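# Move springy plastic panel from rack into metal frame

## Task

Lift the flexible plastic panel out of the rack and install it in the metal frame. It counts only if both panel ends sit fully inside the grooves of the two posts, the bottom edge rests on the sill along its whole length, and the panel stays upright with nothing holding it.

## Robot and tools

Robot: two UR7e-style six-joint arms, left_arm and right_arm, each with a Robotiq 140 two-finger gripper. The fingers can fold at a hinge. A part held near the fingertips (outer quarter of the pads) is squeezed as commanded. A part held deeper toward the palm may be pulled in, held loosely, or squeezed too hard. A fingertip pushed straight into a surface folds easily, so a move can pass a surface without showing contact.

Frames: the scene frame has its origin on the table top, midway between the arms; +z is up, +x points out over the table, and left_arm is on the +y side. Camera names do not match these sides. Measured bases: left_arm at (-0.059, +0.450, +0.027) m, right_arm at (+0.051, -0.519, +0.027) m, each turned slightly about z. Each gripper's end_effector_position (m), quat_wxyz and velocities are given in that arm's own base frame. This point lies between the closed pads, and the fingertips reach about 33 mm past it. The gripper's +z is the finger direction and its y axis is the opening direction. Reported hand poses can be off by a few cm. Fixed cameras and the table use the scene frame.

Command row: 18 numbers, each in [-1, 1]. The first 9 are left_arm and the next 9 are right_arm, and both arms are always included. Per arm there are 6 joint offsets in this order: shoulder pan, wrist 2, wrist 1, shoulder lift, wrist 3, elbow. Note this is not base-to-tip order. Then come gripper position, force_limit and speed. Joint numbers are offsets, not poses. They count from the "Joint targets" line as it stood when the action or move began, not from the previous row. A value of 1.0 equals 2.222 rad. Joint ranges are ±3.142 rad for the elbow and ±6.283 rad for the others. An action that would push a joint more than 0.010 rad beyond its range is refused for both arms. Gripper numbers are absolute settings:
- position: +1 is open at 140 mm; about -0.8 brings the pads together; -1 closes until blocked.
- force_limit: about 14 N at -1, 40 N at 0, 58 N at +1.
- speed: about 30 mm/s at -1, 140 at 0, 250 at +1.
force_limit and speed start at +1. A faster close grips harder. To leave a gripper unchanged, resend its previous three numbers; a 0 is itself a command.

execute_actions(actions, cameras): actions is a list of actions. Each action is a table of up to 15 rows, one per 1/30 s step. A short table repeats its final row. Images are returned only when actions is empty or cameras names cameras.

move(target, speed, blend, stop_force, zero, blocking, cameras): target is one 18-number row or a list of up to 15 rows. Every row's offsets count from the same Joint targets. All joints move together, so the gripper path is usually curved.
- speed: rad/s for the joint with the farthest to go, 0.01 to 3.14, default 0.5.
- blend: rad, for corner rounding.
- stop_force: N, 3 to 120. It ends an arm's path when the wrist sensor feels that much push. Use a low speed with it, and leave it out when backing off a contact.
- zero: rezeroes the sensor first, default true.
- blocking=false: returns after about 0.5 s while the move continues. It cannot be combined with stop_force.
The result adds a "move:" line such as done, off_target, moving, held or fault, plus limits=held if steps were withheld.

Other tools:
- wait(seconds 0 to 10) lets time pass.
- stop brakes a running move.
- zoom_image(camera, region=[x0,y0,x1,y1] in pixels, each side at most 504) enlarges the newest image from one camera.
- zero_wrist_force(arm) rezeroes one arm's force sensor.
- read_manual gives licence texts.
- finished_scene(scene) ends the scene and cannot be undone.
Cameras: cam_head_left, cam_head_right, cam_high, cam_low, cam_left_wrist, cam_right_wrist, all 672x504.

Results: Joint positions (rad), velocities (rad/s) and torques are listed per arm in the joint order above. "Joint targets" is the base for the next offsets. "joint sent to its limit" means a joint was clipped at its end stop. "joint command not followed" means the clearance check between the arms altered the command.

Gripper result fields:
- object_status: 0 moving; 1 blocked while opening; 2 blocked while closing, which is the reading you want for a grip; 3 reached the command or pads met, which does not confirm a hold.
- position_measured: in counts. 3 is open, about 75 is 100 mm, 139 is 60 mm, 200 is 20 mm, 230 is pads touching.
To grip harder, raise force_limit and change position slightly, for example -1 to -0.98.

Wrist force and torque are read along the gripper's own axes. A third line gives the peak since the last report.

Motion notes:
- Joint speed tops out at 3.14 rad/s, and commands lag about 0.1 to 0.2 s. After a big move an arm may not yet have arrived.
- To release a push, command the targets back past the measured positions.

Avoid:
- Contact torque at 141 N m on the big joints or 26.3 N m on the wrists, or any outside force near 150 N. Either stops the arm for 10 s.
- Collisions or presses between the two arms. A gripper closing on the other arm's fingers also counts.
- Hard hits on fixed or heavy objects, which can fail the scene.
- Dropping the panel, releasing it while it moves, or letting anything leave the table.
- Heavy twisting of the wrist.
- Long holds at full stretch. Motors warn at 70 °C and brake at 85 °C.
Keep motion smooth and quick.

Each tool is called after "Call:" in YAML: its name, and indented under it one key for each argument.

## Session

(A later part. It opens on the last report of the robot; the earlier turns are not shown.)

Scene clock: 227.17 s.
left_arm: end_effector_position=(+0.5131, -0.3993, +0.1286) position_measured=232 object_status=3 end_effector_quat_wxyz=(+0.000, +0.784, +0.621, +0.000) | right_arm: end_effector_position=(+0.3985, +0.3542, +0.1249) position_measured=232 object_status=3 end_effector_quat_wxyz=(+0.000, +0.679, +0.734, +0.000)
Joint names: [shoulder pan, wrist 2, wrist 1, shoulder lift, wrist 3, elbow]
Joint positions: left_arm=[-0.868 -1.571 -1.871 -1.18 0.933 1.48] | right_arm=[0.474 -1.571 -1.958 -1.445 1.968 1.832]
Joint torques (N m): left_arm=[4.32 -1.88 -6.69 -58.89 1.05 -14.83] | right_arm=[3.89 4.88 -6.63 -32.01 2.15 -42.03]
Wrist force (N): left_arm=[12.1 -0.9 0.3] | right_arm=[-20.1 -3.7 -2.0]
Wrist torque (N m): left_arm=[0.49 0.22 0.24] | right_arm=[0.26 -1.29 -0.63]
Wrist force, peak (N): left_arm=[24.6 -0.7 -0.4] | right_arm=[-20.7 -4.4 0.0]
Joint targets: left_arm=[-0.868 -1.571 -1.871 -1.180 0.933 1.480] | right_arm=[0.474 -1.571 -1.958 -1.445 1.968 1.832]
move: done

Call:
move:
  target: [0,0,0,0,0,0,-1,1,-1,-0.0026,0,-0.0009,-0.003,-0.0026,0.0038,-1,1,-1]
  speed: 0.012
  stop_force: 14

Call:
move:
  target: [0,0,0,0,0,0,-1,1,-1,-0.0013,0,-0.0004,-0.0015,-0.0013,0.0019,-1,1,-1]
  speed: 0.012
  stop_force: 14
  cameras: ["cam_right_wrist","cam_head_left"]

Call:
zoom_image:
  camera: "cam_right_wrist"
  region: [280, 160, 400, 280]

Call:
zoom_image:
  camera: "cam_head_left"
  region: [380, 230, 450, 300]

Scene clock: 232.60 s.
left_arm: end_effector_position=(+0.5132, -0.3993, +0.1286) position_measured=232 object_status=3 end_effector_quat_wxyz=(+0.000, +0.784, +0.621, +0.000) | right_arm: end_effector_position=(+0.3978, +0.3506, +0.1246) position_measured=232 object_status=3 end_effector_quat_wxyz=(+0.000, +0.679, +0.734, +0.000)
Joint names: [shoulder pan, wrist 2, wrist 1, shoulder lift, wrist 3, elbow]
Joint positions: left_arm=[-0.868 -1.571 -1.871 -1.18 0.933 1.48] | right_arm=[0.468 -1.571 -1.96 -1.452 1.962 1.841]
Joint torques (N m): left_arm=[4.53 -1.84 -5.69 -57.57 0.89 -15.05] | right_arm=[-3.5 4.32 -8.26 -33.35 -1.94 -13.9]
Wrist force (N): left_arm=[11.0 -0.2 0.2] | right_arm=[-16.3 -3.2 -1.7]
Wrist torque (N m): left_arm=[0.40 0.18 0.14] | right_arm=[0.25 -1.15 -0.39]
Wrist force, peak (N): left_arm=[12.5 -0.8 0.4] | right_arm=[-20.2 -3.7 -2.2]
Joint targets: left_arm=[-0.868 -1.571 -1.871 -1.180 0.933 1.480] | right_arm=[0.468 -1.571 -1.960 -1.452 1.962 1.841]
move: done

Scene clock: 233.93 s.
left_arm: end_effector_position=(+0.5132, -0.3993, +0.1286) position_measured=232 object_status=3 end_effector_quat_wxyz=(+0.000, +0.784, +0.621, +0.000) | right_arm: end_effector_position=(+0.3975, +0.3487, +0.1245) position_measured=232 object_status=3 end_effector_quat_wxyz=(+0.000, +0.679, +0.734, +0.000)
Joint names: [shoulder pan, wrist 2, wrist 1, shoulder lift, wrist 3, elbow]
Joint positions: left_arm=[-0.868 -1.571 -1.871 -1.18 0.933 1.48] | right_arm=[0.465 -1.571 -1.961 -1.455 1.959 1.845]
Joint torques (N m): left_arm=[3.73 -1.78 -4.83 -57.47 0.84 -14.97] | right_arm=[-5.03 4.12 -7.65 -34.42 -1.79 -13.36]
Wrist force (N): left_arm=[9.3 0.5 0.6] | right_arm=[-13.0 -2.9 -1.7]
Wrist torque (N m): left_arm=[0.42 0.24 0.08] | right_arm=[0.20 -1.11 -0.33]
Wrist force, peak (N): left_arm=[10.9 0.0 0.1] | right_arm=[-16.2 -3.5 -1.7]
Joint targets: left_arm=[-0.868 -1.571 -1.871 -1.180 0.933 1.480] | right_arm=[0.465 -1.571 -1.961 -1.455 1.959 1.845]
move: done
Images, in order (width x height): cam_head_left 672x504, cam_right_wrist 672x504.

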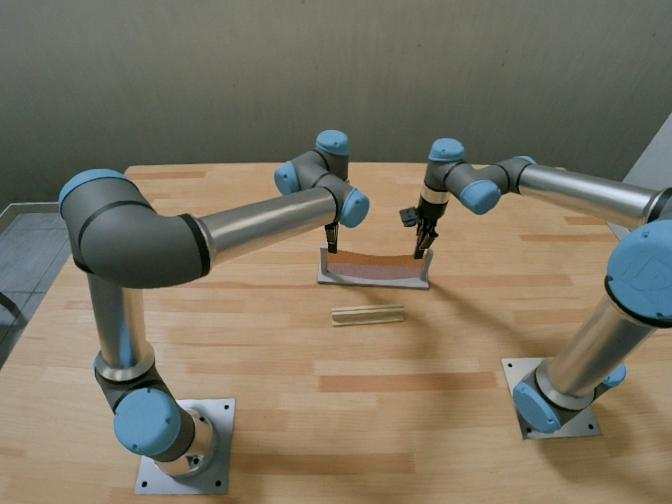

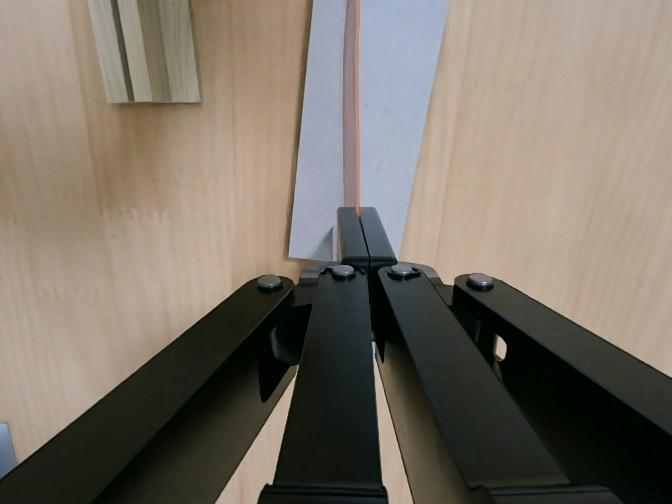

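Scaled by 4.200 from the camera's 672x504 image, which has a finer 960x720 frame.

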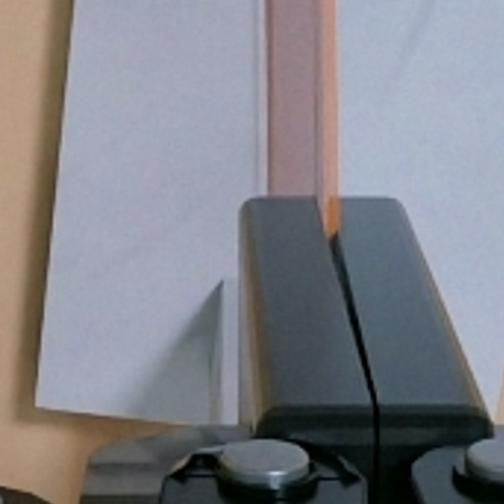

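Scaled by 7.200 from the camera's 672x504 image, which has a finer 960x720 frame.

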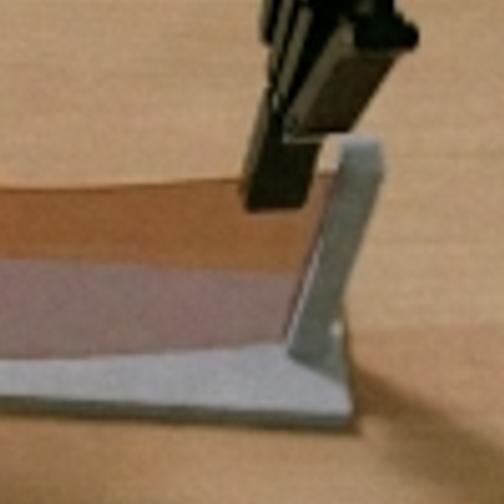

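Call:
move:
  target: [0,0,0,0,0,0,-1,1,-1,-0.0013,0,-0.0004,-0.0015,-0.0013,0.0019,-1,1,-1]
  speed: 0.012
  stop_force: 12

Call:
move:
  target: [0,0,0,0,0,0,-1,1,-1,-0.0013,0,-0.0004,-0.0015,-0.0013,0.0019,-1,1,-1]
  speed: 0.012
  stop_force: 12

Scene clock: 238.17 s.
left_arm: end_effector_position=(+0.5132, -0.3993, +0.1286) position_measured=232 object_status=3 end_effector_quat_wxyz=(+0.000, +0.784, +0.621, +0.000) | right_arm: end_effector_position=(+0.3971, +0.3469, +0.1243) position_measured=232 object_status=3 end_effector_quat_wxyz=(+0.000, +0.679, +0.734, +0.000)
Joint names: [shoulder pan, wrist 2, wrist 1, shoulder lift, wrist 3, elbow]
Joint positions: left_arm=[-0.868 -1.571 -1.871 -1.18 0.933 1.48] | right_arm=[0.463 -1.571 -1.962 -1.458 1.956 1.849]
Joint torques (N m): left_arm=[2.92 -1.76 -4.09 -56.91 0.77 -15.38] | right_arm=[-6.64 3.72 -7.01 -33.88 -2 -12.41]
Wrist force (N): left_arm=[7.0 0.9 0.8] | right_arm=[-9.0 -2.7 -1.0]
Wrist torque (N m): left_arm=[0.41 0.27 0.02] | right_arm=[0.10 -0.96 -0.26]
Wrist force, peak (N): left_arm=[9.8 0.4 0.6] | right_arm=[-13.6 -3.0 -1.1]
Joint targets: left_arm=[-0.868 -1.571 -1.871 -1.180 0.933 1.480] | right_arm=[0.463 -1.571 -1.962 -1.458 1.956 1.849]
move: done

Scene clock: 239.50 s.
left_arm: end_effector_position=(+0.5132, -0.3993, +0.1286) position_measured=232 object_status=3 end_effector_quat_wxyz=(+0.000, +0.784, +0.621, +0.000) | right_arm: end_effector_position=(+0.3967, +0.3450, +0.1242) position_measured=232 object_status=3 end_effector_quat_wxyz=(+0.000, +0.679, +0.734, +0.000)
Joint names: [shoulder pan, wrist 2, wrist 1, shoulder lift, wrist 3, elbow]
Joint positions: left_arm=[-0.868 -1.571 -1.871 -1.18 0.933 1.48] | right_arm=[0.46 -1.571 -1.963 -1.462 1.953 1.853]
Joint torques (N m): left_arm=[2.43 -1.94 -4.01 -56.85 0.86 -14.85] | right_arm=[-8.26 3.58 -6.01 -34.23 -1.99 -11.65]
Wrist force (N): left_arm=[3.5 1.2 1.3] | right_arm=[-3.8 -1.6 0.4]
Wrist torque (N m): left_arm=[0.41 0.34 -0.04] | right_arm=[0.09 -0.73 -0.20]
Wrist force, peak (N): left_arm=[7.0 0.8 1.6] | right_arm=[-9.1 -2.6 -0.5]
Joint targets: left_arm=[-0.868 -1.571 -1.871 -1.180 0.933 1.480] | right_arm=[0.460 -1.571 -1.963 -1.462 1.953 1.853]
move: done

Call:
move:
  target: [0.0011,0,0.0007,0.0019,-0.0349,-0.0026,-1,1,-1,-0.0019,0,0.0003,0.0008,0.0341,-0.001,-1,1,-1]
  speed: 0.03

Call:
move:
  target: [0,0,-0.0054,0.0016,0,0.0038,-1,1,-1,0,0,-0.0056,0.0018,0,0.0038,-1,1,-1]
  speed: 0.012
  stop_force: 9
  cameras: ["cam_left_wrist","cam_right_wrist","cam_low","cam_head_left"]

Call:
zoom_image:
  camera: "cam_low"
  region: [270, 190, 390, 275]

Call:
zoom_image:
  camera: "cam_head_left"
  region: [300, 220, 450, 310]

Scene clock: 246.07 s.
left_arm: end_effector_position=(+0.5153, -0.3995, +0.1285) position_measured=232 object_status=3 end_effector_quat_wxyz=(+0.000, +0.758, +0.652, +0.000) | right_arm: end_effector_position=(+0.3988, +0.3437, +0.1242) position_measured=232 object_status=3 end_effector_quat_wxyz=(+0.000, +0.708, +0.706, +0.000)
Joint names: [shoulder pan, wrist 2, wrist 1, shoulder lift, wrist 3, elbow]
Joint positions: left_arm=[-0.865 -1.571 -1.87 -1.176 0.856 1.474] | right_arm=[0.455 -1.571 -1.962 -1.46 2.029 1.851]
Joint torques (N m): left_arm=[8.94 -2.02 -2.23 -34.26 -1.15 -38.19] | right_arm=[-8.81 2.82 -2.38 -22.06 1.77 -38.38]
Wrist force (N): left_arm=[0.0 2.0 1.6] | right_arm=[-1.8 -0.9 0.7]
Wrist torque (N m): left_arm=[0.46 0.76 0.06] | right_arm=[0.07 -0.80 -0.34]
Wrist force, peak (N): left_arm=[3.9 1.1 2.0] | right_arm=[-3.8 -1.9 0.9]
Joint targets: left_arm=[-0.865 -1.571 -1.870 -1.176 0.855 1.474] | right_arm=[0.455 -1.571 -1.962 -1.460 2.029 1.851]
move: done

Scene clock: 247.97 s.
left_arm: end_effector_position=(+0.5153, -0.3995, +0.1268) position_measured=232 object_status=3 end_effector_quat_wxyz=(+0.000, +0.758, +0.652, +0.000) | right_arm: end_effector_position=(+0.3988, +0.3437, +0.1226) position_measured=232 object_status=3 end_effector_quat_wxyz=(+0.000, +0.708, +0.706, +0.000)
Joint names: [shoulder pan, wrist 2, wrist 1, shoulder lift, wrist 3, elbow]
Joint positions: left_arm=[-0.865 -1.571 -1.874 -1.175 0.855 1.477] | right_arm=[0.455 -1.571 -1.967 -1.459 2.029 1.854]
Joint torques (N m): left_arm=[6.04 -1.87 -2.51 -53.58 -1.17 -34.45] | right_arm=[-6.59 2.83 -2.13 -30.29 1.86 -34.93]
Wrist force (N): left_arm=[5.1 2.3 -8.0] | right_arm=[-5.4 -1.1 -9.2]
Wrist torque (N m): left_arm=[0.52 0.65 0.06] | right_arm=[0.06 -0.78 -0.34]
Wrist force, peak (N): left_arm=[4.9 2.3 -10.0] | right_arm=[-5.5 -1.0 -10.6]
Joint targets: left_arm=[-0.865 -1.571 -1.874 -1.175 0.855 1.477] | right_arm=[0.455 -1.571 -1.967 -1.459 2.029 1.854]
move: contact (left_arm, right_arm)
Images, in order (width x height): cam_head_left 672x504, cam_low 672x504, cam_left_wrist 672x504, cam_right_wrist 672x504.

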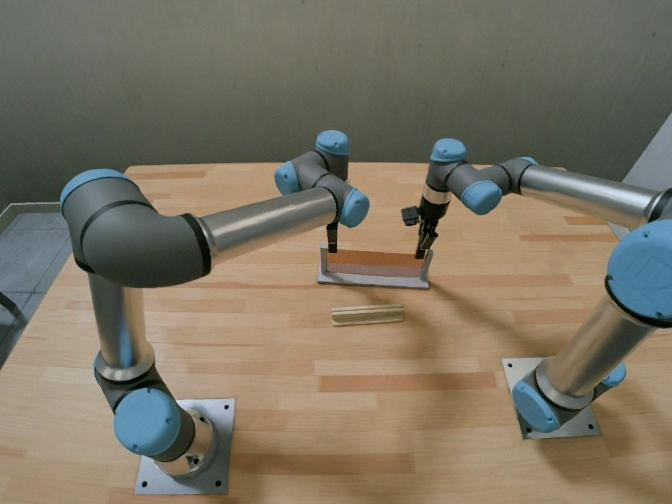

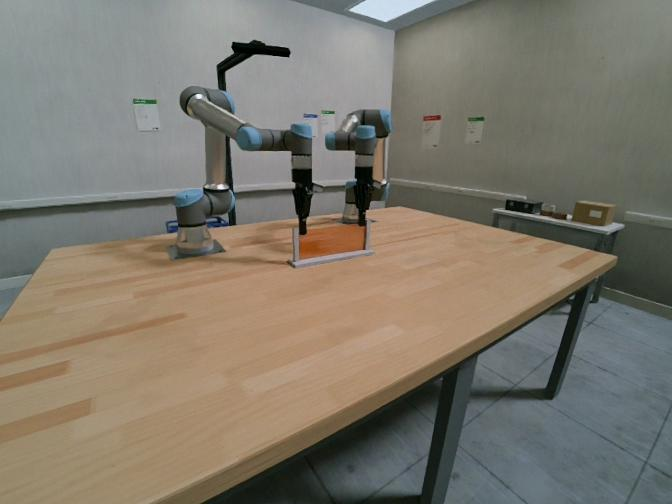

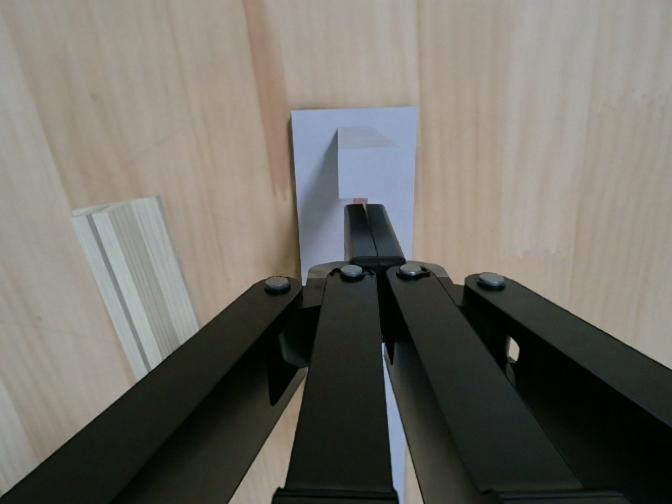

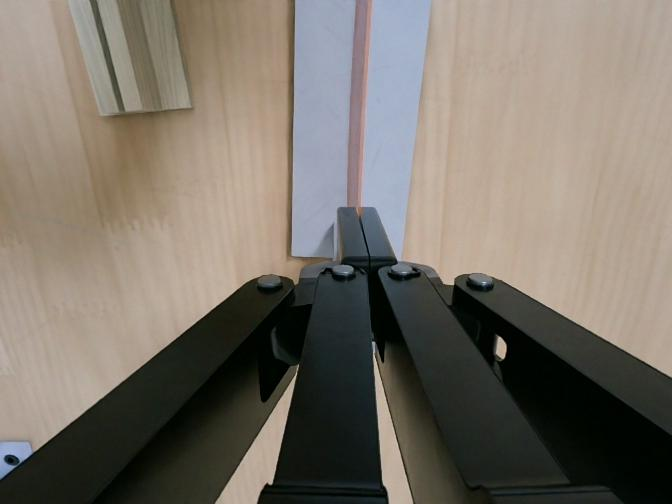

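Scaled by 4.200 from the camera's 672x504 image, which has a finer 960x720 frame.

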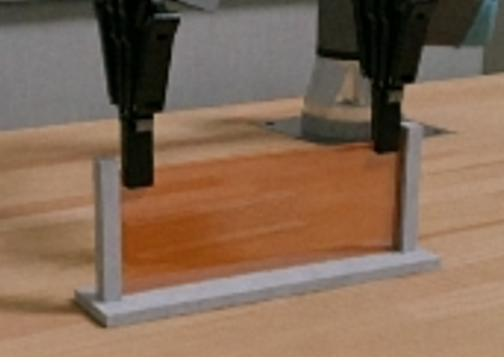

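Scaled by 3.360 from the camera's 672x504 image, which has a finer 960x720 frame.

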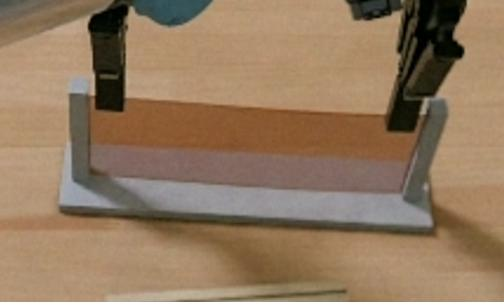

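Call:
move:
  target: [0,0,0.0012,-0.0004,0,-0.0008,-0.3,1,-1,0,0,0.0012,-0.0004,0,-0.0008,-0.3,1,-1]
  speed: 0.05

Call:
wait:
  seconds: 0.7

Call:
move:
  target:
    - [0,0,0.0216,-0.0066,0,-0.015,-0.3,1,-1,0,0,0.0223,-0.0072,0,-0.015,-0.3,1,-1]
    - [0,0,0.10,-0.04,0,-0.06,-0.3,1,-1,0,0,0.104,-0.044,0,-0.06,-0.3,1,-1]
  speed: [0.08,0.3]
  blend: 0.02
  cameras: ["cam_low","cam_left_wrist","cam_right_wrist","cam_head_left"]

Call:
zoom_image:
  camera: "cam_low"
  region: [270, 190, 390, 275]

Call:
zoom_image:
  camera: "cam_head_left"
  region: [300, 220, 450, 310]

Call:
zoom_image:
  camera: "cam_right_wrist"
  region: [320, 150, 430, 270]

Call:
zoom_image:
  camera: "cam_left_wrist"
  region: [310, 110, 430, 230]

Scene clock: 253.07 s.
left_arm: end_effector_position=(+0.5153, -0.3994, +0.1279) position_measured=167 object_status=0 end_effector_quat_wxyz=(+0.000, +0.758, +0.652, +0.000) | right_arm: end_effector_position=(+0.3988, +0.3437, +0.1236) position_measured=167 object_status=0 end_effector_quat_wxyz=(+0.000, +0.708, +0.706, +0.000)
Joint names: [shoulder pan, wrist 2, wrist 1, shoulder lift, wrist 3, elbow]
Joint positions: left_arm=[-0.865 -1.571 -1.871 -1.176 0.855 1.475] | right_arm=[0.455 -1.571 -1.964 -1.46 2.029 1.852]
Joint torques (N m): left_arm=[4.92 0.66 -1.4 -58.4 -0.62 -37.15] | right_arm=[-7.4 -1.96 -1.66 -34.75 1.32 -37.19]
Wrist force (N): left_arm=[-4.2 2.3 0.7] | right_arm=[3.4 -0.9 1.5]
Wrist torque (N m): left_arm=[0.49 0.83 0.04] | right_arm=[0.07 -0.74 -0.37]
Wrist force, peak (N): left_arm=[5.3 2.2 -8.3] | right_arm=[-5.3 -1.1 -9.3]
Joint targets: left_arm=[-0.865 -1.571 -1.871 -1.176 0.855 1.475] | right_arm=[0.455 -1.571 -1.964 -1.460 2.029 1.852]
move: done

Scene clock: 253.77 s.
left_arm: end_effector_position=(+0.5153, -0.3994, +0.1279) position_measured=167 object_status=3 end_effector_quat_wxyz=(+0.000, +0.758, +0.652, +0.000) | right_arm: end_effector_position=(+0.3988, +0.3437, +0.1236) position_measured=167 object_status=3 end_effector_quat_wxyz=(+0.000, +0.708, +0.706, +0.000)
Joint names: [shoulder pan, wrist 2, wrist 1, shoulder lift, wrist 3, elbow]
Joint positions: left_arm=[-0.865 -1.571 -1.871 -1.176 0.855 1.475] | right_arm=[0.455 -1.571 -1.964 -1.46 2.029 1.852]
Joint torques (N m): left_arm=[4.48 0.66 -1.46 -58.58 -0.6 -37.59] | right_arm=[-6.77 -1.96 -1.73 -34.82 1.3 -37.47]
Wrist force (N): left_arm=[-4.3 2.2 0.7] | right_arm=[3.4 -0.9 1.4]
Wrist torque (N m): left_arm=[0.48 0.86 0.04] | right_arm=[0.05 -0.74 -0.37]
Wrist force, peak (N): left_arm=[-4.7 2.3 0.7] | right_arm=[3.7 -0.9 1.5]
Joint targets: left_arm=[-0.865 -1.571 -1.871 -1.176 0.855 1.475] | right_arm=[0.455 -1.571 -1.964 -1.460 2.029 1.852]
Tool commands: left_gripper/position=-0.3 left_gripper/force_limit=+1.0 left_gripper/speed=-1.0 right_gripper/position=-0.3 right_gripper/force_limit=+1.0 right_gripper/speed=-1.0
wait: 0.70 s; at rest by 0.17 s

Scene clock: 255.60 s.
left_arm: end_effector_position=(+0.5029, -0.3849, +0.2261) position_measured=167 object_status=3 end_effector_quat_wxyz=(+0.000, +0.758, +0.652, +0.000) | right_arm: end_effector_position=(+0.3839, +0.3364, +0.2130) position_measured=167 object_status=3 end_effector_quat_wxyz=(+0.000, +0.708, +0.706, +0.000)
Joint names: [shoulder pan, wrist 2, wrist 1, shoulder lift, wrist 3, elbow]
Joint positions: left_arm=[-0.865 -1.571 -1.649 -1.264 0.855 1.342] | right_arm=[0.455 -1.571 -1.733 -1.557 2.029 1.719]
Joint torques (N m): left_arm=[4.62 0.58 -1.42 -53.83 -0.42 -37.32] | right_arm=[-7.2 -1.89 -1.6 -31.33 1.18 -39.36]
Wrist force (N): left_arm=[-4.3 2.2 0.7] | right_arm=[3.3 -0.9 1.5]
Wrist torque (N m): left_arm=[0.49 0.83 -0.01] | right_arm=[0.04 -0.73 -0.38]
Wrist force, peak (N): left_arm=[-4.5 2.0 1.1] | right_arm=[3.6 -0.8 2.0]
Joint targets: left_arm=[-0.865 -1.571 -1.649 -1.265 0.855 1.342] | right_arm=[0.455 -1.571 -1.733 -1.557 2.029 1.719]
move: done
Images, in order (width x height): cam_head_left 672x504, cam_low 672x504, cam_left_wrist 672x504, cam_right_wrist 672x504.

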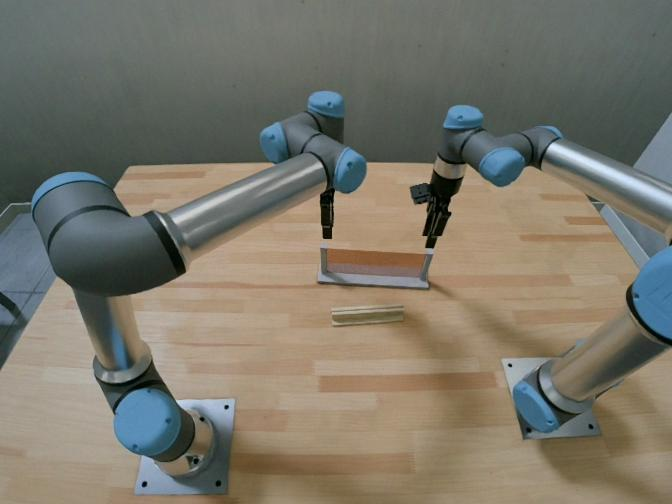

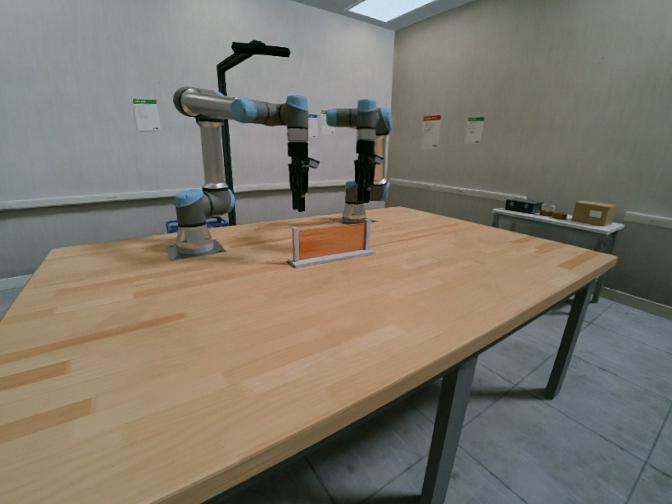

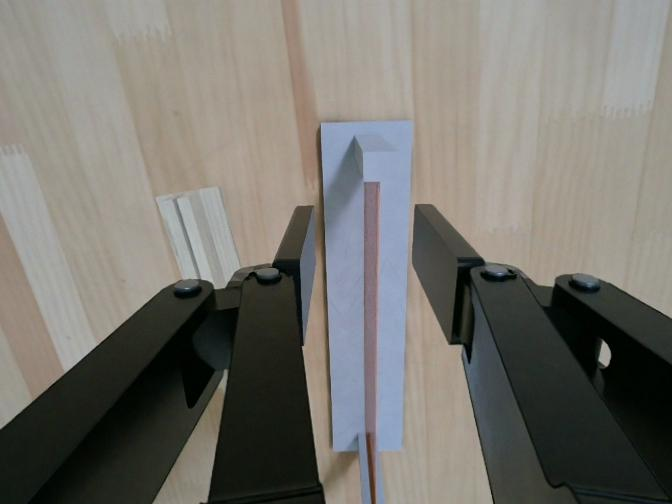

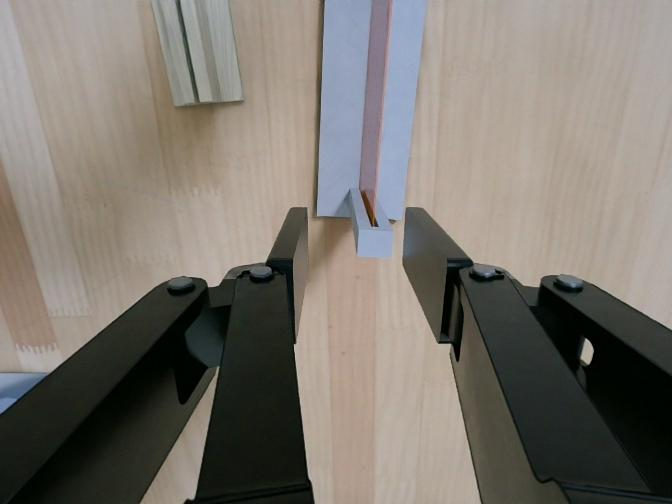

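Scaled by 4.200 from the camera's 672x504 image, which has a finer 960x720 frame.

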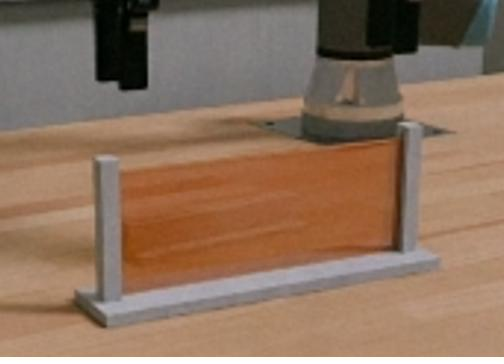

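Scaled by 3.360 from the camera's 672x504 image, which has a finer 960x720 frame.

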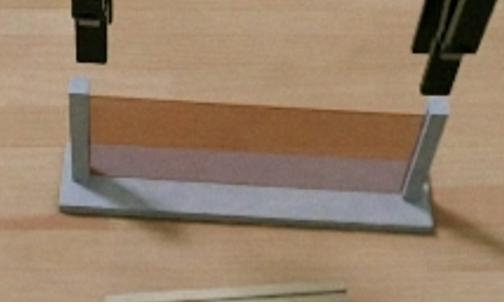

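Scaled by 4.200 from the camera's 672x504 image, which has a finer 960x720 frame.

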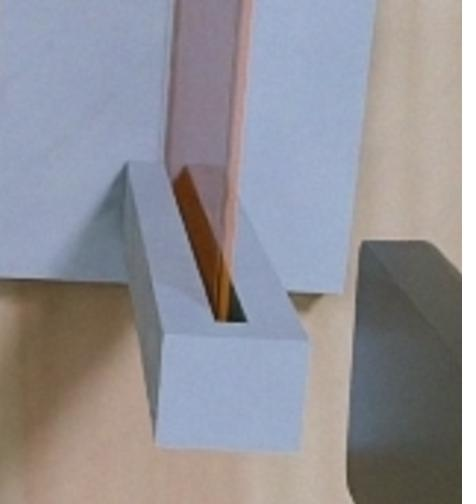

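Scaled by 4.200 from the camera's 672x504 image, which has a finer 960x720 frame.

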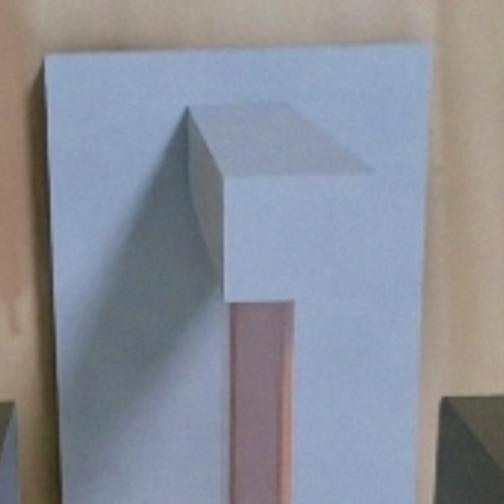

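Looks identical to the solved scene 1.

Call:
finished_scene:
  scene: 2

The scene is finished: the task was done.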